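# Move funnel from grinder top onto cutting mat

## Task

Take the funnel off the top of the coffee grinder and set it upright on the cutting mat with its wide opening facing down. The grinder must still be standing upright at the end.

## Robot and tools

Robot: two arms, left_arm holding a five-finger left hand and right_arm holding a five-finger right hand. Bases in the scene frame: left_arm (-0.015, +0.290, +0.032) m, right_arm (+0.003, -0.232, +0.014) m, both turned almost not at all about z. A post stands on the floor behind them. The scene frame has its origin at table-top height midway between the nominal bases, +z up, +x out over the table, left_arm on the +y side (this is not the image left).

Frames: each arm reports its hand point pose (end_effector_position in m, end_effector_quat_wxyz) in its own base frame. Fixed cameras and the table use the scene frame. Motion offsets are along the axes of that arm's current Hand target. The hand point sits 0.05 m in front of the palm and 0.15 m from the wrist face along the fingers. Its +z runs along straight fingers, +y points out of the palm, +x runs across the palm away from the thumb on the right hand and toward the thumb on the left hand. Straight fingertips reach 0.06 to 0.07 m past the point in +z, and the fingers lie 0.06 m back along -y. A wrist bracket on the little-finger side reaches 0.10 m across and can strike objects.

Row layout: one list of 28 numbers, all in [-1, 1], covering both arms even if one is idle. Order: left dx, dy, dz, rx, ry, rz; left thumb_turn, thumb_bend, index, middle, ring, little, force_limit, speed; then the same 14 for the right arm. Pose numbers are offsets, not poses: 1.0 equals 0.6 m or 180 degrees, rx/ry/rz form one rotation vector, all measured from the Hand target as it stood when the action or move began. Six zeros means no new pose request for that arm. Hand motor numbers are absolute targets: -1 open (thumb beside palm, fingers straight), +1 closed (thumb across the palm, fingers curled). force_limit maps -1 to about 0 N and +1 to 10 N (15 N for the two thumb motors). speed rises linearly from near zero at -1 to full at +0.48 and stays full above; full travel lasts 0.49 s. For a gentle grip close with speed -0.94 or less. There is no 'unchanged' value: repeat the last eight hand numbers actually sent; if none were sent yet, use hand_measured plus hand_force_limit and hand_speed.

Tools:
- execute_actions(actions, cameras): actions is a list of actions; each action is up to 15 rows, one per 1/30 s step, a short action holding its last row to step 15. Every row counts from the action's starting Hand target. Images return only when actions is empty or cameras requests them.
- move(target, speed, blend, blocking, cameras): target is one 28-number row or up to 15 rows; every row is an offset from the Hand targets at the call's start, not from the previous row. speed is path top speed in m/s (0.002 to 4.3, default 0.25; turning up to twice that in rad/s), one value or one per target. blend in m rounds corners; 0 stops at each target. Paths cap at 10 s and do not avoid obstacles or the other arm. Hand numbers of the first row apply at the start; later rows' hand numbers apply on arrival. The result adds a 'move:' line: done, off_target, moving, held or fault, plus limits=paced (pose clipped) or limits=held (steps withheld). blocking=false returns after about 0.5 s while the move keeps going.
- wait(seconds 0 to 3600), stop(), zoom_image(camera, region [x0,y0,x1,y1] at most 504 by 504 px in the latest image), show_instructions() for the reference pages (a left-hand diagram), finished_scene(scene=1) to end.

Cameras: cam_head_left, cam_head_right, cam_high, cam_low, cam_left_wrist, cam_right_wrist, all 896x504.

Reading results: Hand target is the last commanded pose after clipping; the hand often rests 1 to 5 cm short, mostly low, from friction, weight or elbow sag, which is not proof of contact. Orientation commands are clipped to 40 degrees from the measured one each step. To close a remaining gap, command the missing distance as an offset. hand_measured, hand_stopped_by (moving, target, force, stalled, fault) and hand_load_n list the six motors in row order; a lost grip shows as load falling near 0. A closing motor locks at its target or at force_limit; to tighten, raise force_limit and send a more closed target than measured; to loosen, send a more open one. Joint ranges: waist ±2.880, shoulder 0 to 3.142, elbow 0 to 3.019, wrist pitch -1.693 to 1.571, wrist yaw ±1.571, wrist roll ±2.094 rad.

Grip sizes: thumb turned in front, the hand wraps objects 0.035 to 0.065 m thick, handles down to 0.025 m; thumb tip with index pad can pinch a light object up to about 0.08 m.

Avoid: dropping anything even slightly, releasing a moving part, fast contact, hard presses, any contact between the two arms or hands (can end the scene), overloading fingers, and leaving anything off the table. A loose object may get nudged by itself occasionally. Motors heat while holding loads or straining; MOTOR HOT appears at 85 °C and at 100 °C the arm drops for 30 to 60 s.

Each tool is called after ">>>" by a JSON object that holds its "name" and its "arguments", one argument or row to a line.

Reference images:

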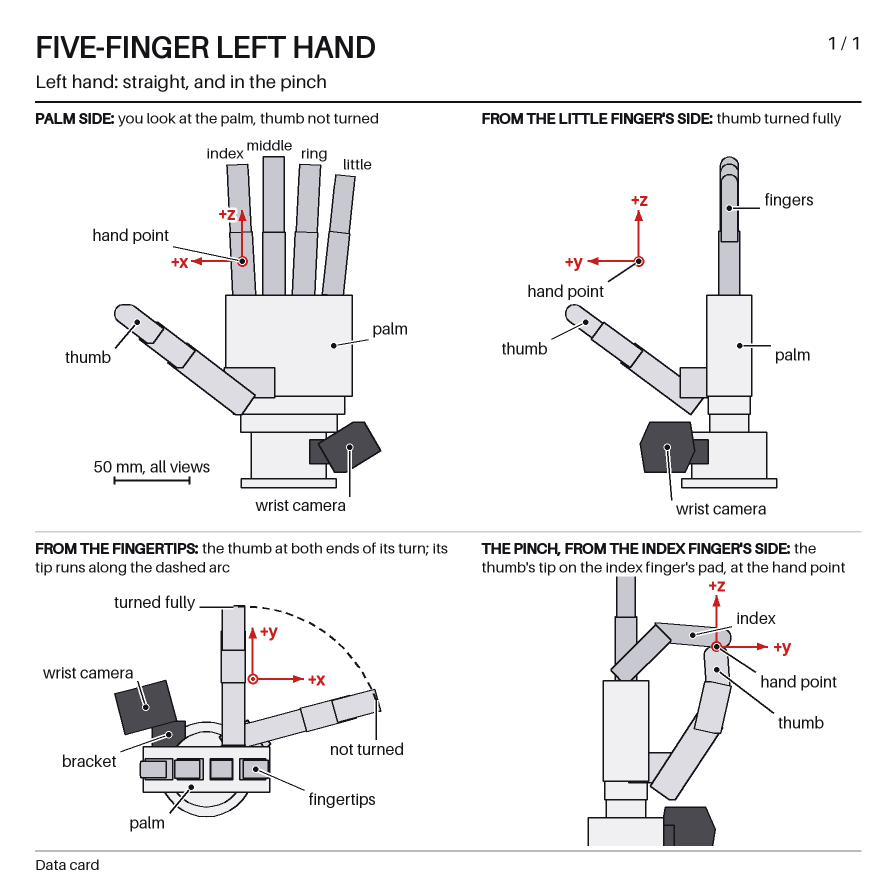

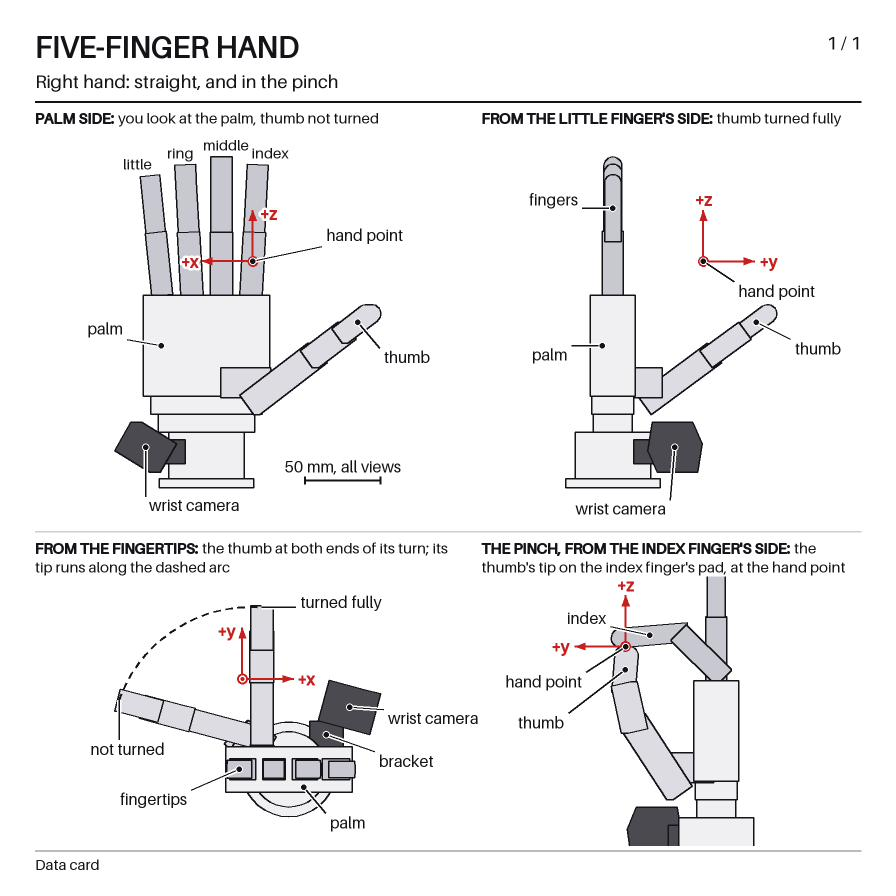

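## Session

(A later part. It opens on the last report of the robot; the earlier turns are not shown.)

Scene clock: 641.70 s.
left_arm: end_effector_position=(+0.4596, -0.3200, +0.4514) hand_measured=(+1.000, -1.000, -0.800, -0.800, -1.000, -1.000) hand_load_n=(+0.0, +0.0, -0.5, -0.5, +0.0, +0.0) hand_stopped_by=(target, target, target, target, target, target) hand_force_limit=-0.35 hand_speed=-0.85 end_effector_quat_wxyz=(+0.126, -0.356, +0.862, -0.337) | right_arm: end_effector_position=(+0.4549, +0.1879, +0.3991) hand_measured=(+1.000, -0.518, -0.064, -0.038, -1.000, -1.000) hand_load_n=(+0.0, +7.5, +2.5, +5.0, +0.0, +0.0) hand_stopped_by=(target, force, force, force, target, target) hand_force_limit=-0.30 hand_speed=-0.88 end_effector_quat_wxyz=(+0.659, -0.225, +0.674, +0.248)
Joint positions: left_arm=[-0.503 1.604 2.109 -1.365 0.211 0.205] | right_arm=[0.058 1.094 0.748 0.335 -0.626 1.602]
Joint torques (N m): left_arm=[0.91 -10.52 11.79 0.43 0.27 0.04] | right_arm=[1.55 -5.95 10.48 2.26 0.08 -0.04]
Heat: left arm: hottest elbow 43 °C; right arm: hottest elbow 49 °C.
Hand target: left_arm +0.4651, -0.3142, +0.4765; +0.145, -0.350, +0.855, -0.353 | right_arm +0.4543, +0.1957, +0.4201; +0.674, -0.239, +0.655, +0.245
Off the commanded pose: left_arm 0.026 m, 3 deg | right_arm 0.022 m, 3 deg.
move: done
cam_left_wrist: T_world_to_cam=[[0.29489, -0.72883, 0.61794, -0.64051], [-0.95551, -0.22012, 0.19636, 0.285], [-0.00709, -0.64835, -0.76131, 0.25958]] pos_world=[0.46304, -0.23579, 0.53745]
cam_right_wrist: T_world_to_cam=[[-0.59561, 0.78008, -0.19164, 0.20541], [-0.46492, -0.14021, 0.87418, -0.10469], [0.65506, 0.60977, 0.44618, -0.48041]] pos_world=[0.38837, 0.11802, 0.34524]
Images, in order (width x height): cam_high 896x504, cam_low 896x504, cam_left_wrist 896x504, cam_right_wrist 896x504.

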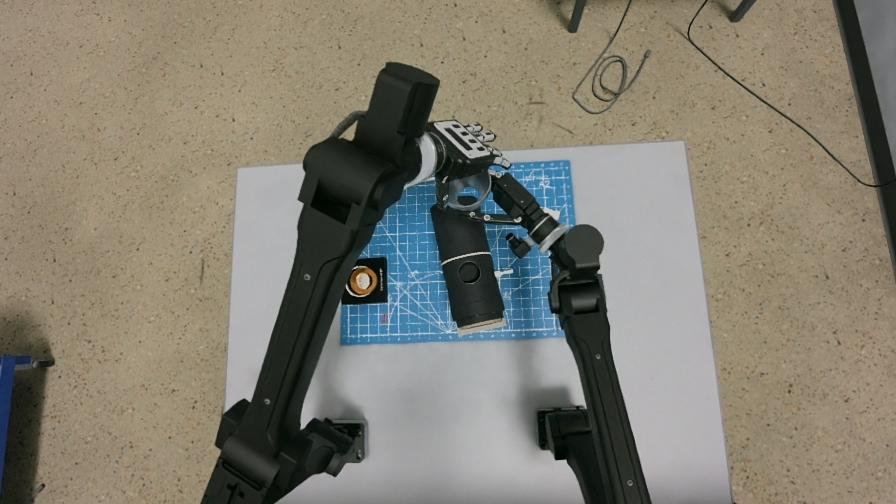

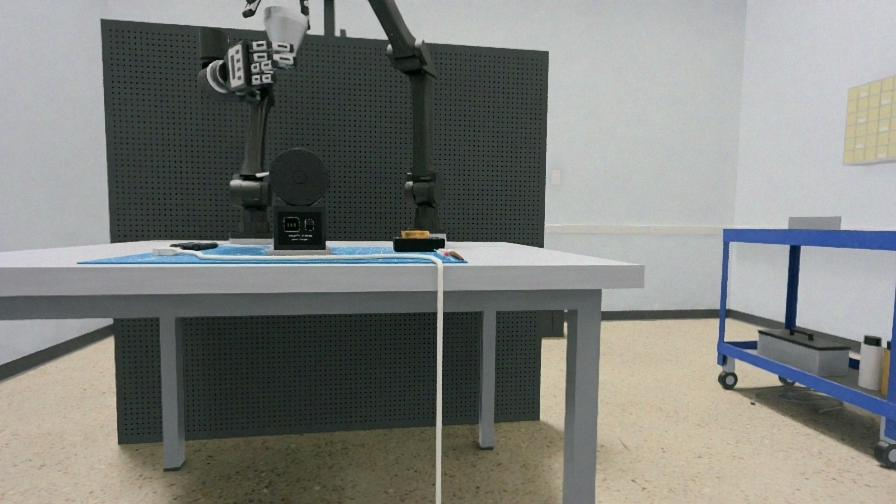

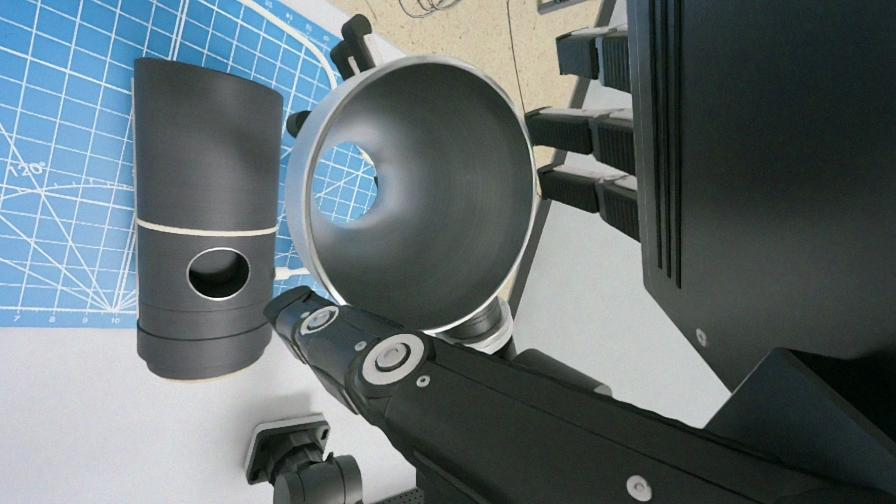

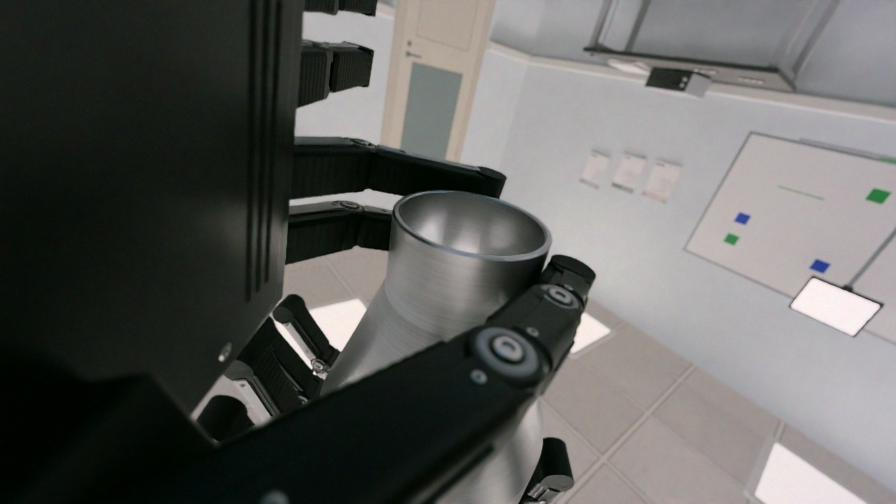

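>>> {"name": "move", "arguments": {
  "target": [
    [0,-0.015,-0.08,0,0,0,1,-1,-0.8,-0.8,-1,-1,-0.35,-0.85, 0,0,0,0,0,0,1,0.25,0.35,0.35,-1,-1,-0.3,-0.88],
    [0,-0.015,-0.25,0,0,0,1,-1,-0.8,-0.8,-1,-1,-0.35,-0.85, 0,0,0,0,0,0,1,0.25,0.35,0.35,-1,-1,-0.3,-0.88]
  ],
  "speed": [0.06,0.12],
  "blend": 0.02,
  "cameras": ["cam_low","cam_high","cam_head_left","cam_right_wrist"]
}}

Scene clock: 650.33 s.
left_arm: end_effector_position=(+0.4073, -0.2528, +0.5610) hand_measured=(+1.000, -1.000, -0.800, -0.800, -1.000, -1.000) hand_load_n=(+0.0, +0.0, +0.0, +0.0, -0.5, +0.0) hand_stopped_by=(target, target, target, target, target, target) hand_force_limit=-0.35 hand_speed=-0.85 end_effector_quat_wxyz=(+0.138, -0.361, +0.851, -0.355) | right_arm: end_effector_position=(+0.4549, +0.1879, +0.3991) hand_measured=(+1.000, -0.518, -0.064, -0.038, -1.000, -1.000) hand_load_n=(+0.0, +7.5, +2.5, +5.0, +0.0, +0.0) hand_stopped_by=(target, force, force, force, target, target) hand_force_limit=-0.30 hand_speed=-0.88 end_effector_quat_wxyz=(+0.659, -0.225, +0.674, +0.248)
Joint positions: left_arm=[-0.417 1.592 2.444 -1.68 0.265 0.247] | right_arm=[0.058 1.094 0.748 0.335 -0.626 1.602]
Joint torques (N m): left_arm=[1.03 -10.23 9.63 0.21 0.45 0.06] | right_arm=[1.61 -6.07 10.51 2.29 0.08 -0.05]
Heat: left arm: hottest elbow 41 °C; right arm: hottest elbow 48 °C.
Hand target: left_arm +0.3952, -0.2434, +0.5892; +0.145, -0.350, +0.855, -0.353 | right_arm +0.4543, +0.1957, +0.4201; +0.674, -0.239, +0.655, +0.245
Off the commanded pose: left_arm 0.032 m, 2 deg | right_arm 0.022 m, 3 deg.
joint sent to its limit (left arm) — joint 4 (wrist pitch), lower limit. The joint targets are off in position and orientation.
move: off_target (left_arm)
cam_right_wrist: T_world_to_cam=[[-0.59561, 0.78008, -0.19164, 0.20541], [-0.46492, -0.14021, 0.87418, -0.10469], [0.65506, 0.60977, 0.44618, -0.48041]] pos_world=[0.38837, 0.11802, 0.34524]
Images, in order (width x height): cam_head_left 896x504, cam_high 896x504, cam_low 896x504, cam_right_wrist 896x504.

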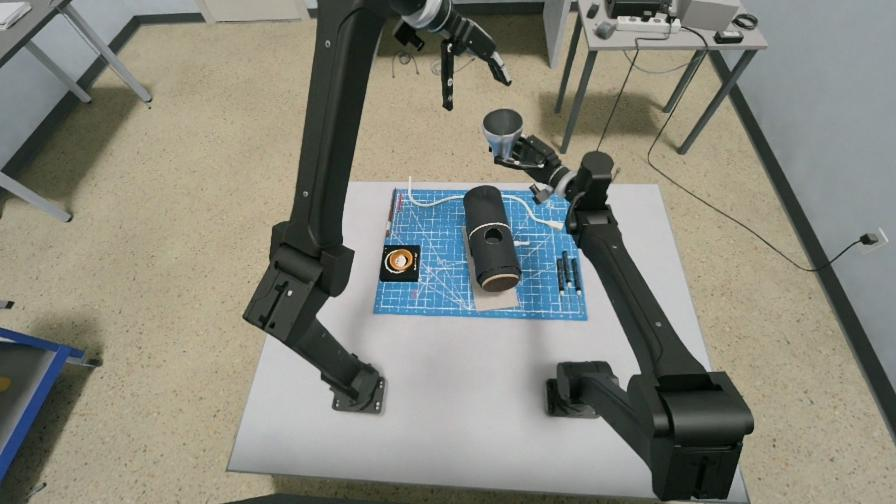

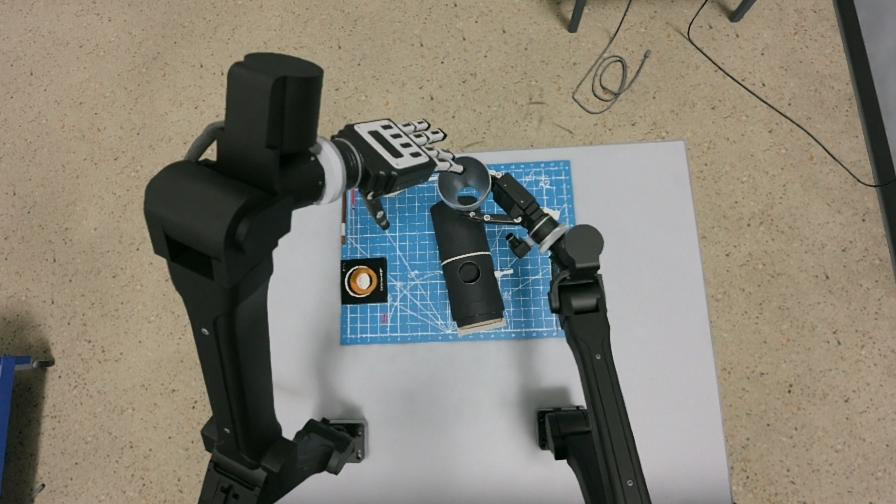

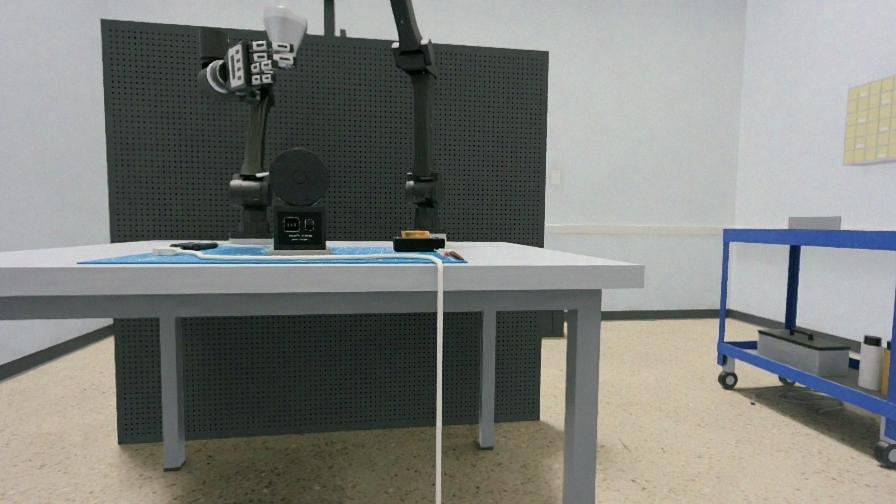

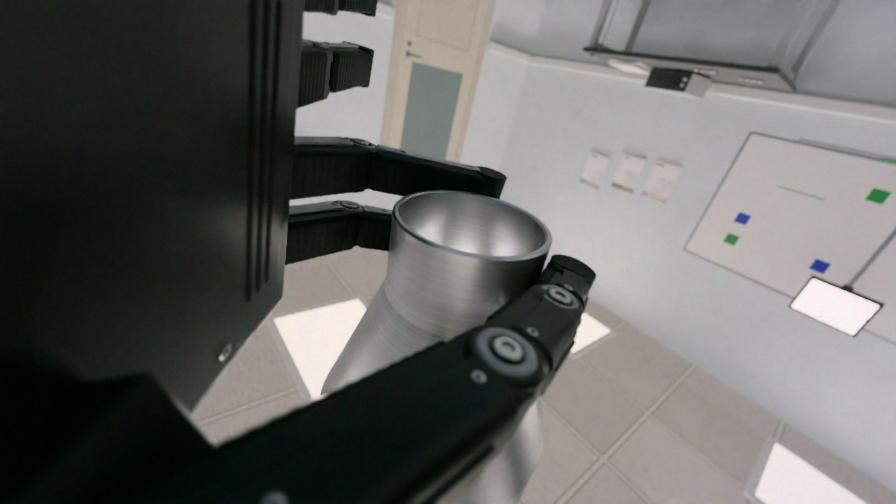

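>>> {"name": "move", "arguments": {
  "target": [-0.177,0.208,-0.208,0,0,0,1,-1,-0.8,-0.8,-1,-1,-0.35,-0.85,0,0,0,0,0,0,1,0.25,0.35,0.35,-1,-1,-0.3,-0.88],
  "speed": 0.12,
  "cameras": ["cam_high","cam_head_left"]
}}

Scene clock: 666.50 s.
left_arm: end_effector_position=(+0.3569, -0.0448, +0.5819) hand_measured=(+1.000, -1.000, -0.800, -0.800, -1.000, -1.000) hand_load_n=(+0.0, +0.0, -0.5, -0.5, +0.0, +0.0) hand_stopped_by=(target, target, target, target, target, target) hand_force_limit=-0.35 hand_speed=-0.85 end_effector_quat_wxyz=(+0.217, -0.365, +0.814, -0.395) | right_arm: end_effector_position=(+0.4549, +0.1879, +0.3991) hand_measured=(+1.000, -0.518, -0.064, -0.038, -1.000, -1.000) hand_load_n=(+0.0, +7.5, +2.5, +5.0, +0.0, +0.0) hand_stopped_by=(target, force, force, force, target, target) hand_force_limit=-0.30 hand_speed=-0.88 end_effector_quat_wxyz=(+0.659, -0.225, +0.674, +0.248)
Joint positions: left_arm=[0.172 1.287 2.144 -1.68 0.627 0.646] | right_arm=[0.058 1.094 0.748 0.335 -0.626 1.602]
Joint torques (N m): left_arm=[0.97 -5.71 6.69 0.21 0.62 0.06] | right_arm=[1.73 -6.07 10.5 2.26 0.09 -0.06]
Heat: left arm: hottest elbow 39 °C; right arm: hottest elbow 48 °C.
Hand target: left_arm +0.3471, -0.0431, +0.5895; +0.145, -0.350, +0.855, -0.353 | right_arm +0.4543, +0.1957, +0.4201; +0.674, -0.239, +0.655, +0.245
Off the commanded pose: left_arm 0.012 m, 11 deg | right_arm 0.022 m, 3 deg.
joint sent to its limit (left arm) — joint 4 (wrist pitch), lower limit. The joint targets are off in position and orientation.
move: off_target (left_arm)
Images, in order (width x height): cam_head_left 896x504, cam_high 896x504.

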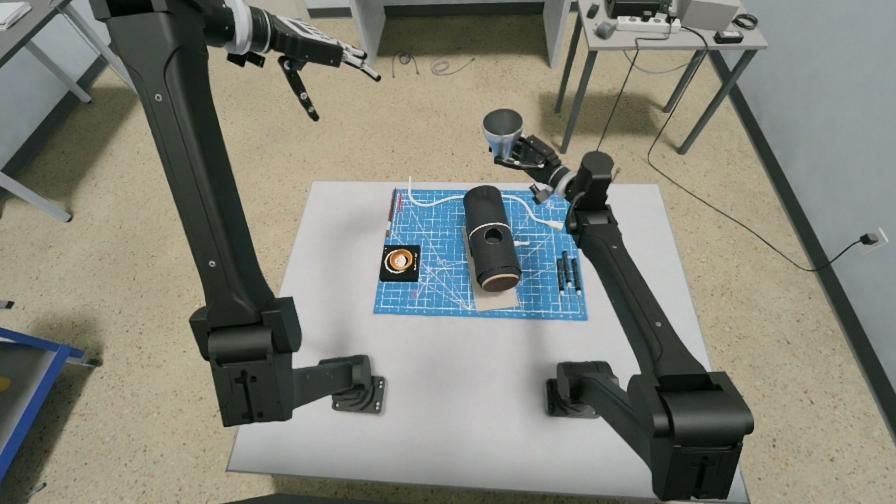

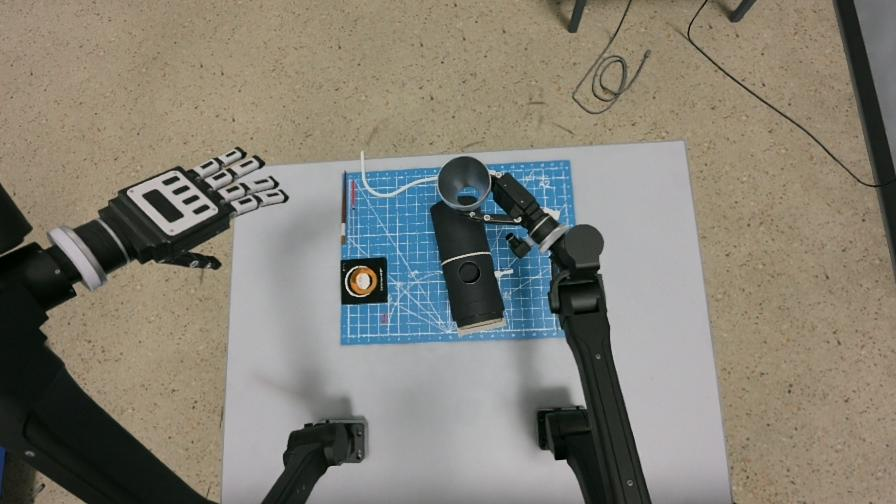

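>>> {"name": "move", "arguments": {
  "target": [0,0,0,0,0,0,1,-1,-0.8,-0.8,-1,-1,-0.35,-0.85,-0.055,-0.193,-0.183,0.139,0,0,1,0.25,0.35,0.35,0.3,0.3,-0.3,-0.88],
  "speed": 0.1,
  "cameras": ["cam_high","cam_head_left","cam_low"]
}}

Scene clock: 700.60 s.
left_arm: end_effector_position=(+0.3569, -0.0447, +0.5819) hand_measured=(+1.000, -1.000, -0.800, -0.800, -1.000, -1.000) hand_load_n=(+0.0, +0.0, +0.0, +0.0, +0.0, +0.0) hand_stopped_by=(target, target, target, target, target, target) hand_force_limit=-0.35 hand_speed=-0.85 end_effector_quat_wxyz=(+0.218, -0.365, +0.815, -0.395) | right_arm: end_effector_position=(+0.4494, +0.0390, +0.4341) hand_measured=(+1.000, -0.518, -0.064, -0.038, +0.300, +0.300) hand_load_n=(+0.0, +7.5, +2.5, +5.0, +0.0, +0.0) hand_stopped_by=(target, force, force, force, target, target) hand_force_limit=-0.30 hand_speed=-0.88 end_effector_quat_wxyz=(+0.699, -0.085, +0.702, +0.107)
Joint positions: left_arm=[0.172 1.287 2.144 -1.68 0.627 0.646] | right_arm=[-0.246 0.891 0.717 0.173 -0.519 1.602]
Joint torques (N m): left_arm=[1.03 -5.77 6.79 0.14 0.6 0.07] | right_arm=[-0.38 -5.42 9.69 1.57 0.1 0.01]
Motor temperatures (°C): left_arm=[24 31 36 23 25 26] | right_arm=[29 25 47 28 25 26]
Heat: left arm: hottest elbow 36 °C; right arm: hottest elbow 47 °C.
Hand target: left_arm +0.3471, -0.0431, +0.5895; +0.145, -0.350, +0.855, -0.353 | right_arm +0.4441, +0.0359, +0.4500; +0.709, -0.087, +0.693, +0.098
Off the commanded pose: left_arm 0.012 m, 11 deg | right_arm 0.017 m, 2 deg.
joint sent to its limit (left arm) — joint 4 (wrist pitch), lower limit. The joint targets are off in position and orientation.
move: off_target (right_arm)
Images, in order (width x height): cam_head_left 896x504, cam_high 896x504, cam_low 896x504.

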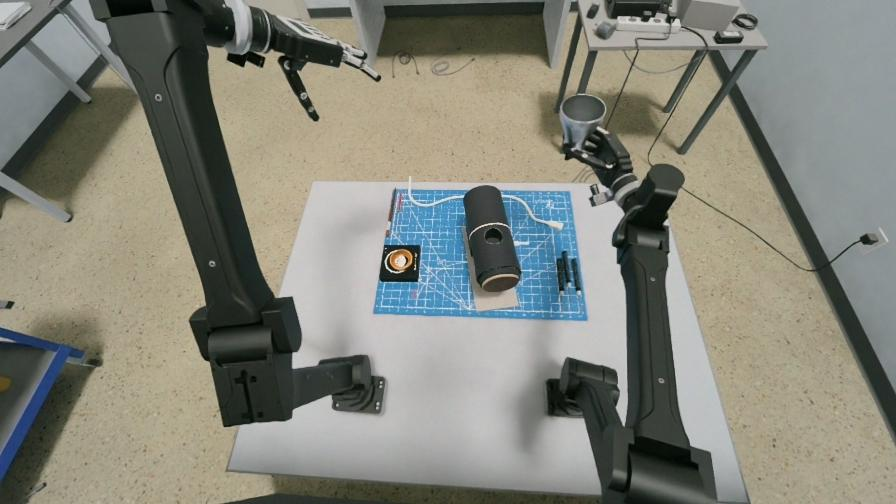

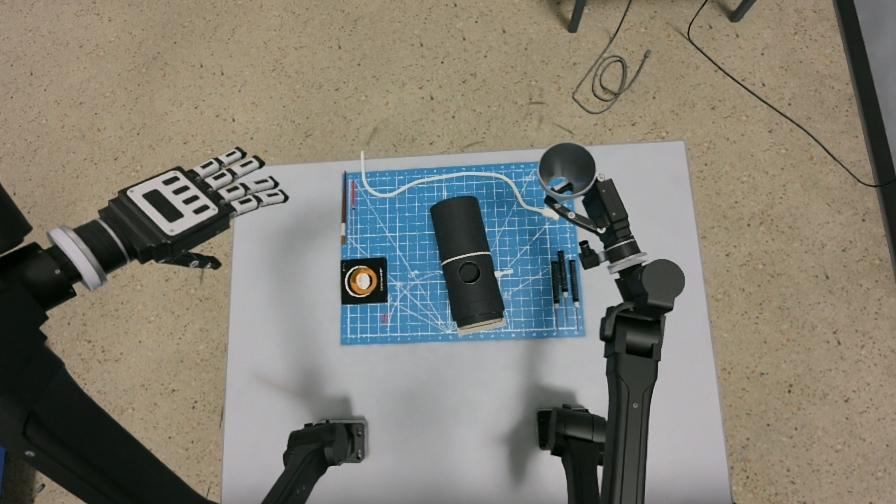

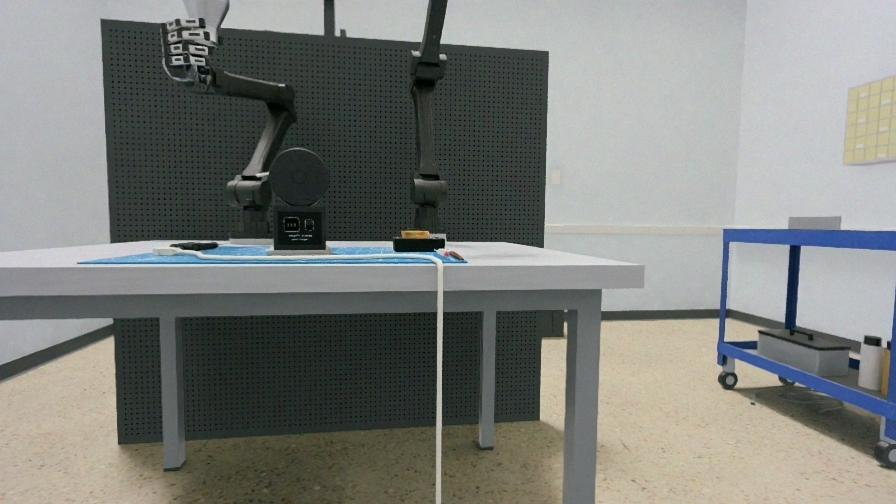

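>>> {"name": "move", "arguments": {
  "target": [0,0,0,0,0,0,1,-1,-0.8,-0.8,-1,-1,-0.35,-0.85,0,0,0,0,0,-0.5,1,0.25,0.35,0.35,0.3,0.3,-0.3,-0.88],
  "speed": 0.25,
  "cameras": ["cam_high","cam_low"]
}}

>>> {"name": "move", "arguments": {
  "target": [0,0,0,0,0,0,1,-1,-0.8,-0.8,-1,-1,-0.35,-0.85,0,0,0,0,0,-0.49,1,0.25,0.35,0.35,0.3,0.3,-0.3,-0.88],
  "speed": 0.25,
  "cameras": ["cam_high","cam_low","cam_head_left"]
}}

Scene clock: 716.83 s.
left_arm: end_effector_position=(+0.3569, -0.0447, +0.5819) hand_measured=(+1.000, -1.000, -0.800, -0.800, -1.000, -1.000) hand_load_n=(+0.0, +0.0, -0.5, +0.0, +0.0, -0.5) hand_stopped_by=(target, target, target, target, target, target) hand_force_limit=-0.35 hand_speed=-0.85 end_effector_quat_wxyz=(+0.218, -0.365, +0.815, -0.395) | right_arm: end_effector_position=(+0.4448, +0.0320, +0.3933) hand_measured=(+1.000, -0.518, -0.064, -0.038, +0.300, +0.300) hand_load_n=(+0.0, +7.5, +2.5, +4.0, -0.5, +0.0) hand_stopped_by=(target, force, force, force, target, target) hand_force_limit=-0.30 hand_speed=-0.88 end_effector_quat_wxyz=(+0.556, -0.562, +0.462, -0.402)
Joint positions: left_arm=[0.172 1.287 2.144 -1.68 0.627 0.646] | right_arm=[-0.18 0.835 0.863 -0.094 -0.434 0.035]
Joint torques (N m): left_arm=[1.14 -5.77 6.72 0.2 0.59 0.06] | right_arm=[1.61 -4.78 14.46 1.68 0.11 -0.07]
Heat: left arm: hottest elbow 35 °C; right arm: hottest elbow 45 °C.
Hand target: left_arm +0.3471, -0.0431, +0.5895; +0.145, -0.350, +0.855, -0.353 | right_arm +0.4441, +0.0359, +0.4500; +0.571, -0.551, +0.428, -0.432
Off the commanded pose: left_arm 0.012 m, 11 deg | right_arm 0.057 m, 6 deg.
joint sent to its limit (left arm) — joint 4 (wrist pitch), lower limit. The joint targets are off in position and orientation.
move: off_target (right_arm)

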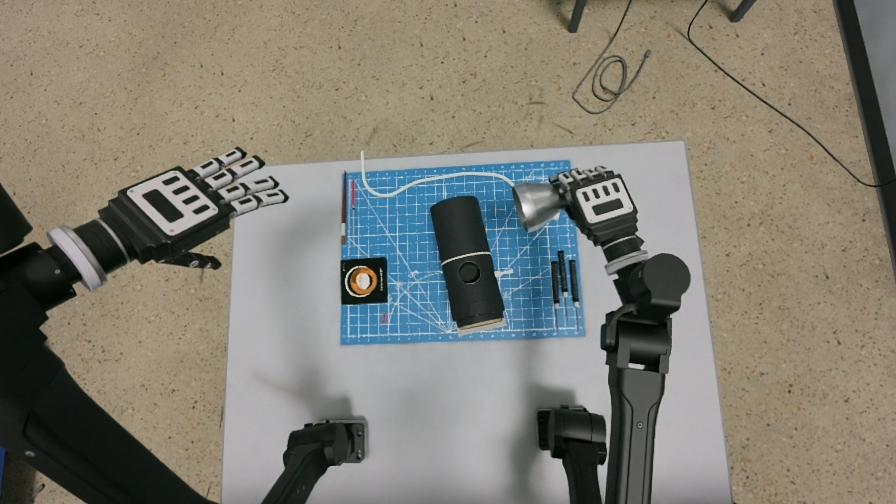

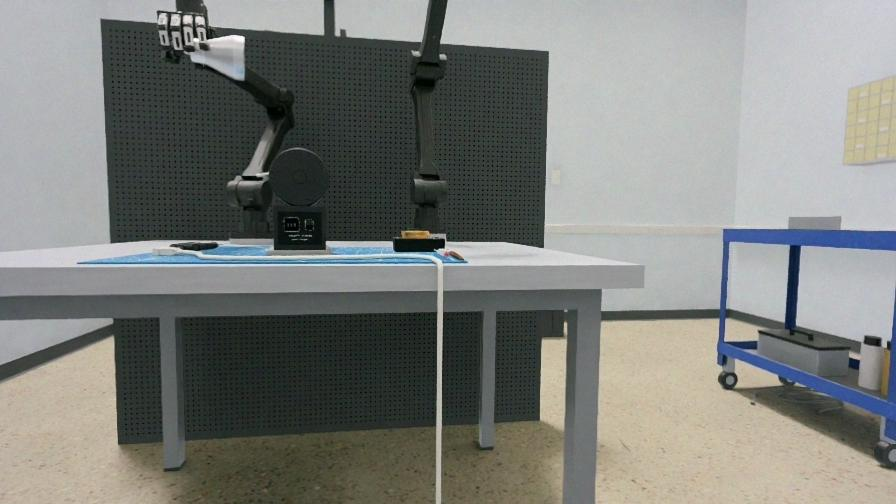

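Scene clock: 721.00 s.
left_arm: end_effector_position=(+0.3569, -0.0447, +0.5819) hand_measured=(+1.000, -1.000, -0.800, -0.800, -1.000, -1.000) hand_load_n=(+0.0, +0.0, +0.0, +0.0, +0.0, +0.0) hand_stopped_by=(target, target, target, target, target, target) hand_force_limit=-0.35 hand_speed=-0.85 end_effector_quat_wxyz=(+0.218, -0.365, +0.815, -0.395) | right_arm: end_effector_position=(+0.4485, +0.0337, +0.4216) hand_measured=(+1.000, -0.518, -0.064, -0.038, +0.300, +0.300) hand_load_n=(+0.0, +6.0, +3.5, +2.5, +0.0, +0.0) hand_stopped_by=(target, force, force, force, target, target) hand_force_limit=-0.30 hand_speed=-0.88 end_effector_quat_wxyz=(-0.112, +0.719, +0.066, +0.683)
Joint positions: left_arm=[0.172 1.287 2.144 -1.68 0.627 0.646] | right_arm=[0.167 0.766 0.834 -0.111 -0.088 -1.503]
Joint torques (N m): left_arm=[0.73 -5.83 6.75 0.16 0.59 0.06] | right_arm=[1.61 -3.96 9.89 3.34 0.11 -0.26]
Heat: left arm: hottest elbow 35 °C; right arm: hottest elbow 45 °C.
Hand target: left_arm +0.3471, -0.0431, +0.5895; +0.145, -0.350, +0.855, -0.353 | right_arm +0.4441, +0.0359, +0.4500; -0.109, +0.694, +0.076, +0.708
Off the commanded pose: left_arm 0.012 m, 11 deg | right_arm 0.029 m, 4 deg.
joint sent to its limit (left arm) — joint 4 (wrist pitch), lower limit. The joint targets are off in position and orientation.
move: off_target (right_arm)
Images, in order (width x height): cam_head_left 896x504, cam_high 896x504, cam_low 896x504.

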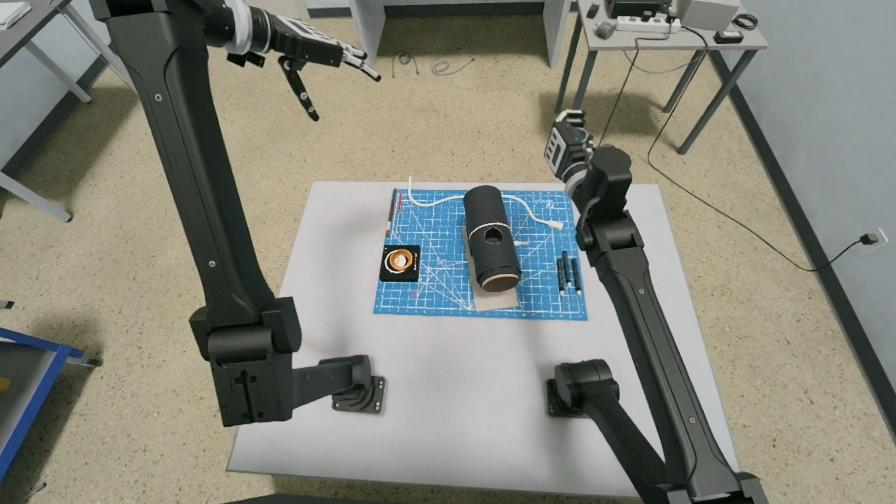

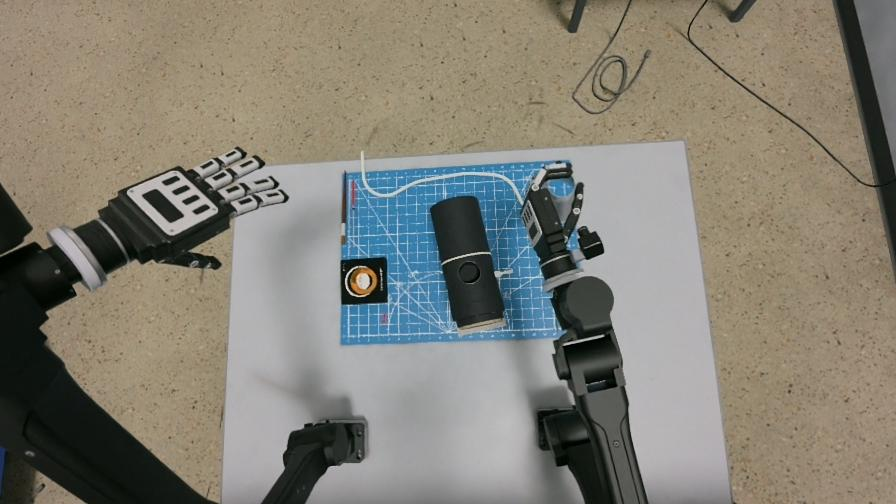

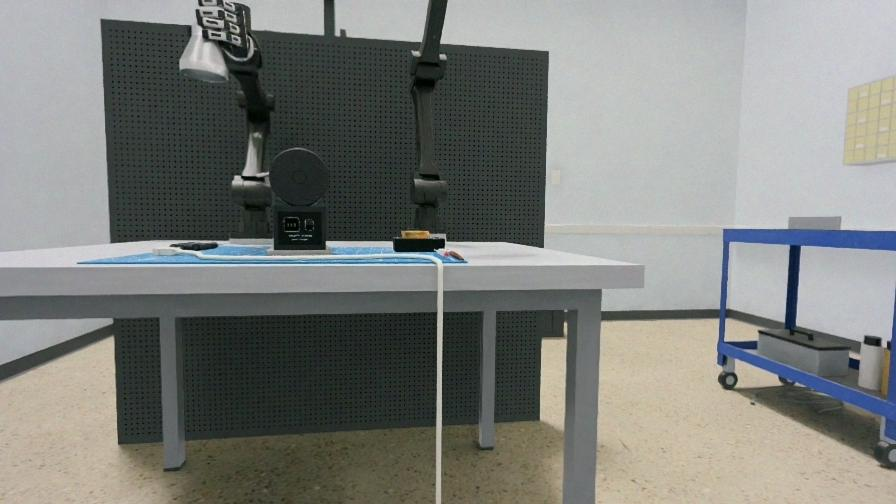

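>>> {"name": "zoom_image", "arguments": {
  "camera": "cam_low",
  "region": [130, 0, 330, 112]
}}

>>> {"name": "zoom_image", "arguments": {
  "camera": "cam_high",
  "region": [480, 140, 640, 260]
}}

Scaled by 2.520.

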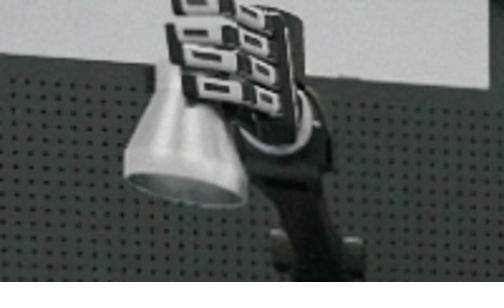

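Scaled by 3.150.

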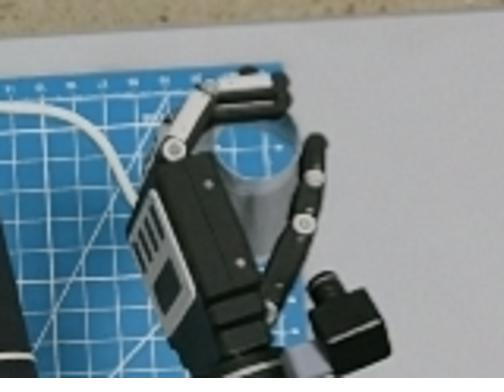

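>>> {"name": "move", "arguments": {
  "target": [0,0,0,0,0,0,1,-1,-0.8,-0.8,-1,-1,-0.35,-0.85,-0.1535,0.021,0.036,0.072,0,0,1,0.25,0.35,0.35,0.3,0.3,-0.3,-0.88],
  "speed": 0.1,
  "cameras": ["cam_high","cam_low","cam_head_right"]
}}

Scene clock: 744.40 s.
left_arm: end_effector_position=(+0.3569, -0.0447, +0.5819) hand_measured=(+1.000, -1.000, -0.800, -0.800, -1.000, -1.000) hand_load_n=(+0.0, +0.0, +0.0, +0.0, +0.0, +0.0) hand_stopped_by=(target, target, target, target, target, target) hand_force_limit=-0.35 hand_speed=-0.85 end_effector_quat_wxyz=(+0.218, -0.365, +0.815, -0.395) | right_arm: end_effector_position=(+0.4662, +0.0383, +0.3367) hand_measured=(+1.000, -0.518, -0.064, -0.038, +0.300, +0.300) hand_load_n=(+0.0, +6.0, +3.5, +2.0, +0.0, +0.0) hand_stopped_by=(target, force, force, force, target, target) hand_force_limit=-0.30 hand_speed=-0.88 end_effector_quat_wxyz=(-0.196, +0.695, +0.148, +0.675)
Joint positions: left_arm=[0.172 1.287 2.144 -1.68 0.627 0.646] | right_arm=[-0.008 0.845 0.624 0.209 -0.502 -1.504]
Joint torques (N m): left_arm=[1.03 -5.66 6.76 0.25 0.6 0.06] | right_arm=[-0.44 -3.08 9.73 3.25 -0.14 -0.14]
Heat: left arm: hottest elbow 34 °C; right arm: hottest elbow 45 °C.
Hand target: left_arm +0.3471, -0.0431, +0.5895; +0.145, -0.350, +0.855, -0.353 | right_arm +0.4694, +0.0338, +0.3580; -0.187, +0.677, +0.155, +0.694
Off the commanded pose: left_arm 0.012 m, 11 deg | right_arm 0.022 m, 3 deg.
joint sent to its limit (left arm) — joint 4 (wrist pitch), lower limit. The joint targets are off in position and orientation.
move: off_target (right_arm)
Images, in order (width x height): cam_head_right 896x504, cam_high 896x504, cam_low 896x504.

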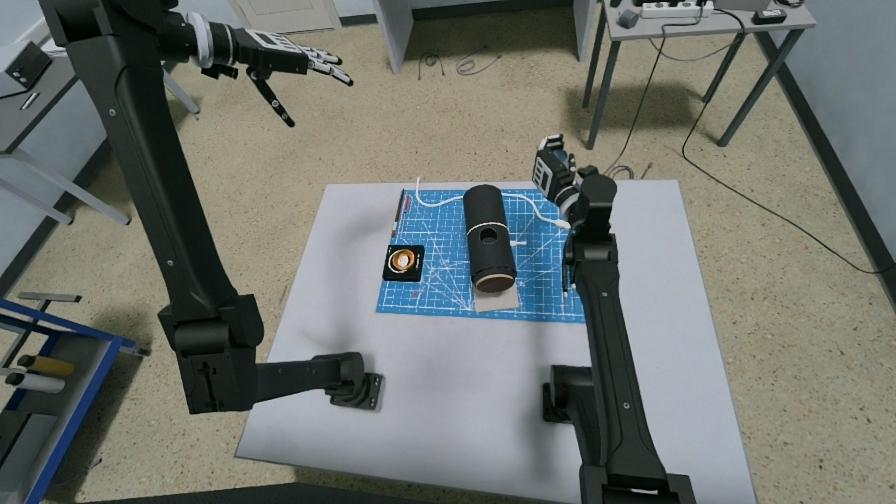

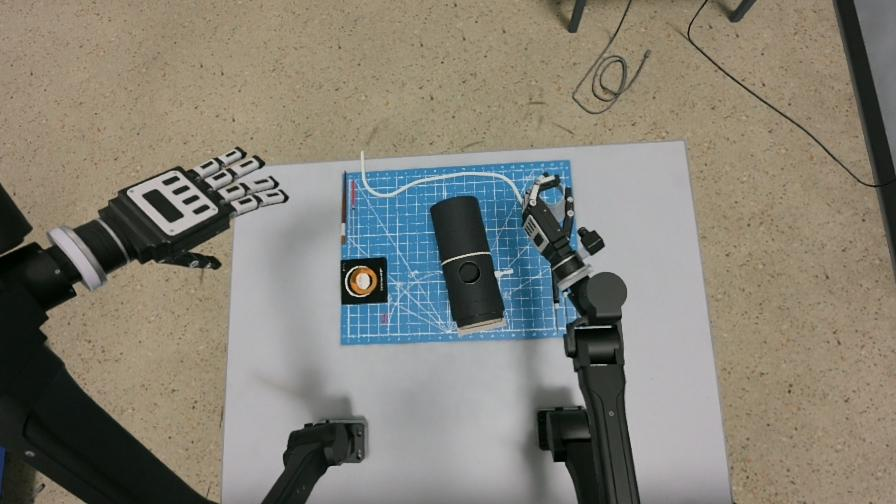

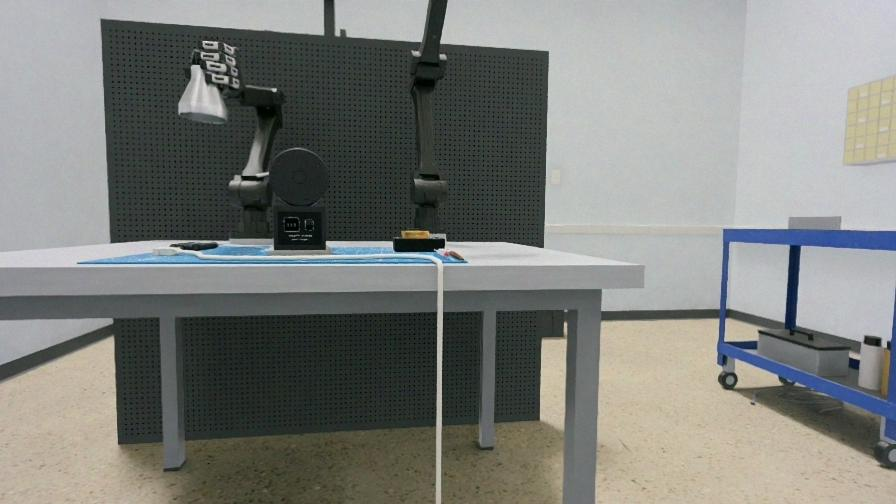

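>>> {"name": "zoom_image", "arguments": {
  "camera": "cam_low",
  "region": [140, 20, 280, 140]
}}

>>> {"name": "zoom_image", "arguments": {
  "camera": "cam_high",
  "region": [490, 150, 630, 270]
}}

Scaled by 3.600.

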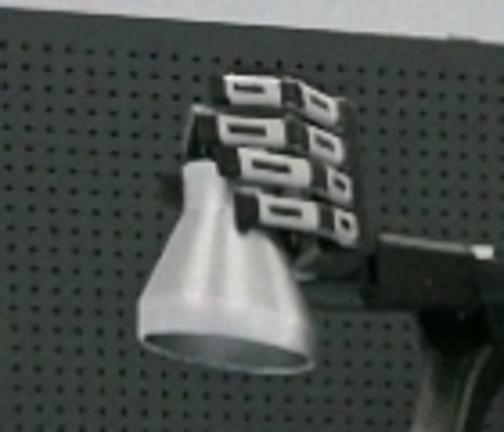

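Scaled by 3.600.

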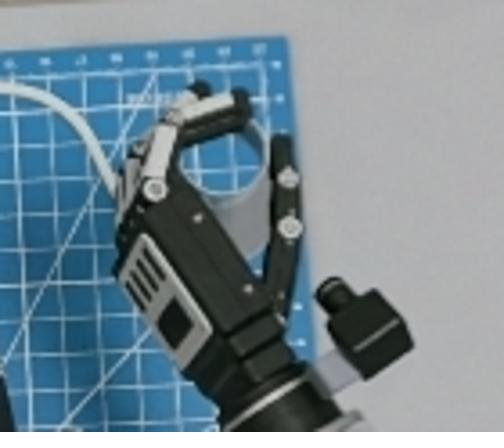

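>>> {"name": "move", "arguments": {
  "target": [0,0,0,0,0,0,1,-1,-0.8,-0.8,-1,-1,-0.35,-0.85,-0.2,0.0237,-0.0035,0,0,0,1,0.25,0.35,0.35,0.3,0.3,-0.3,-0.88],
  "speed": 0.08,
  "cameras": ["cam_high","cam_low"]
}}

Scene clock: 775.60 s.
left_arm: end_effector_position=(+0.3569, -0.0447, +0.5819) hand_measured=(+1.000, -1.000, -0.800, -0.800, -1.000, -1.000) hand_load_n=(+0.0, +0.0, +0.0, +0.0, -0.5, +0.0) hand_stopped_by=(target, target, target, target, target, target) hand_force_limit=-0.35 hand_speed=-0.85 end_effector_quat_wxyz=(+0.218, -0.365, +0.815, -0.395) | right_arm: end_effector_position=(+0.4705, +0.0343, +0.2196) hand_measured=(+1.000, -0.518, -0.064, -0.038, +0.300, +0.300) hand_load_n=(+0.0, +5.5, +3.5, +2.5, +0.0, +0.0) hand_stopped_by=(target, force, force, force, target, target) hand_force_limit=-0.30 hand_speed=-0.88 end_effector_quat_wxyz=(-0.199, +0.693, +0.151, +0.676)
Joint positions: left_arm=[0.172 1.287 2.144 -1.68 0.627 0.646] | right_arm=[-0.028 1.072 0.397 0.667 -0.529 -1.504]
Joint torques (N m): left_arm=[1.03 -5.77 6.75 0.17 0.59 0.07] | right_arm=[-0.5 -4.07 7.9 3.23 -0.14 -0.13]
Heat: left arm: hottest elbow 34 °C; right arm: hottest elbow 44 °C.
Hand target: left_arm +0.3471, -0.0431, +0.5895; +0.145, -0.350, +0.855, -0.353 | right_arm +0.4758, +0.0261, +0.2376; -0.187, +0.677, +0.155, +0.695
Off the commanded pose: left_arm 0.012 m, 11 deg | right_arm 0.020 m, 3 deg.
joint sent to its limit (left arm) — joint 4 (wrist pitch), lower limit. The joint targets are off in position and orientation.
move: off_target (right_arm)

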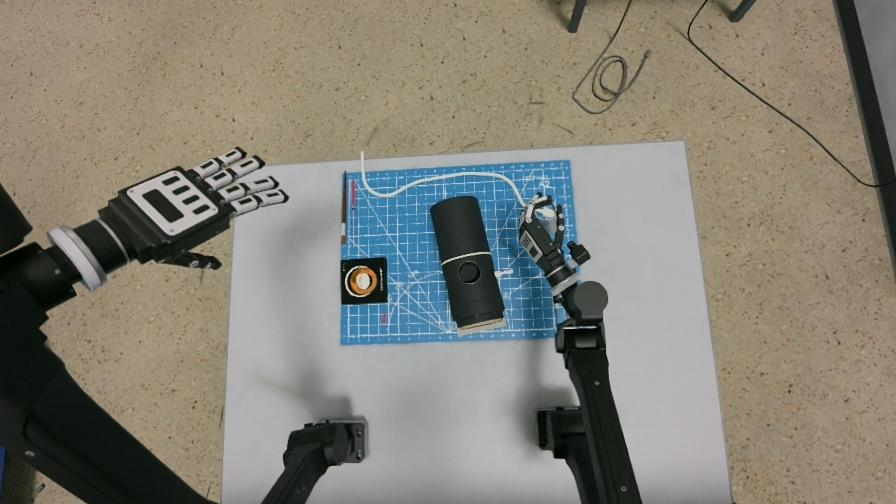

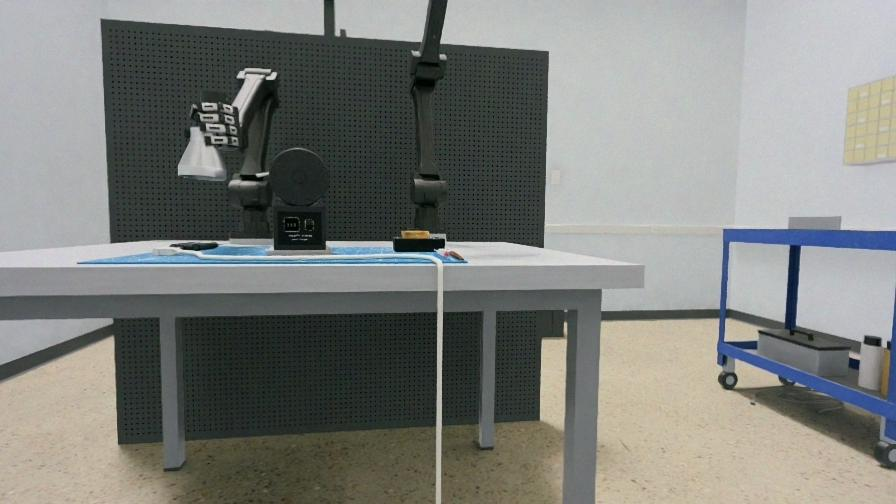

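>>> {"name": "zoom_image", "arguments": {
  "camera": "cam_low",
  "region": [140, 80, 280, 200]
}}

>>> {"name": "zoom_image", "arguments": {
  "camera": "cam_high",
  "region": [470, 160, 610, 280]
}}

Scaled by 3.600.

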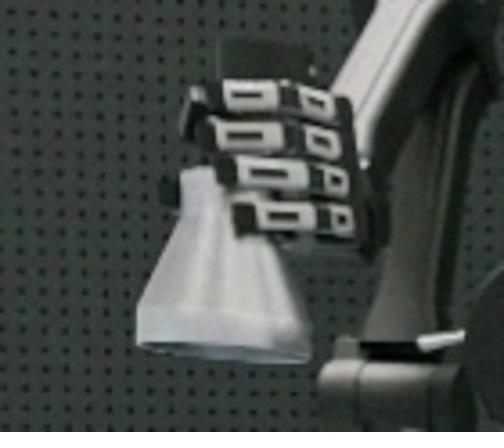

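Scaled by 3.600.

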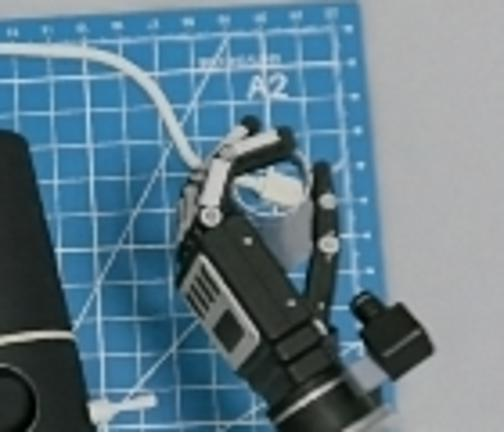

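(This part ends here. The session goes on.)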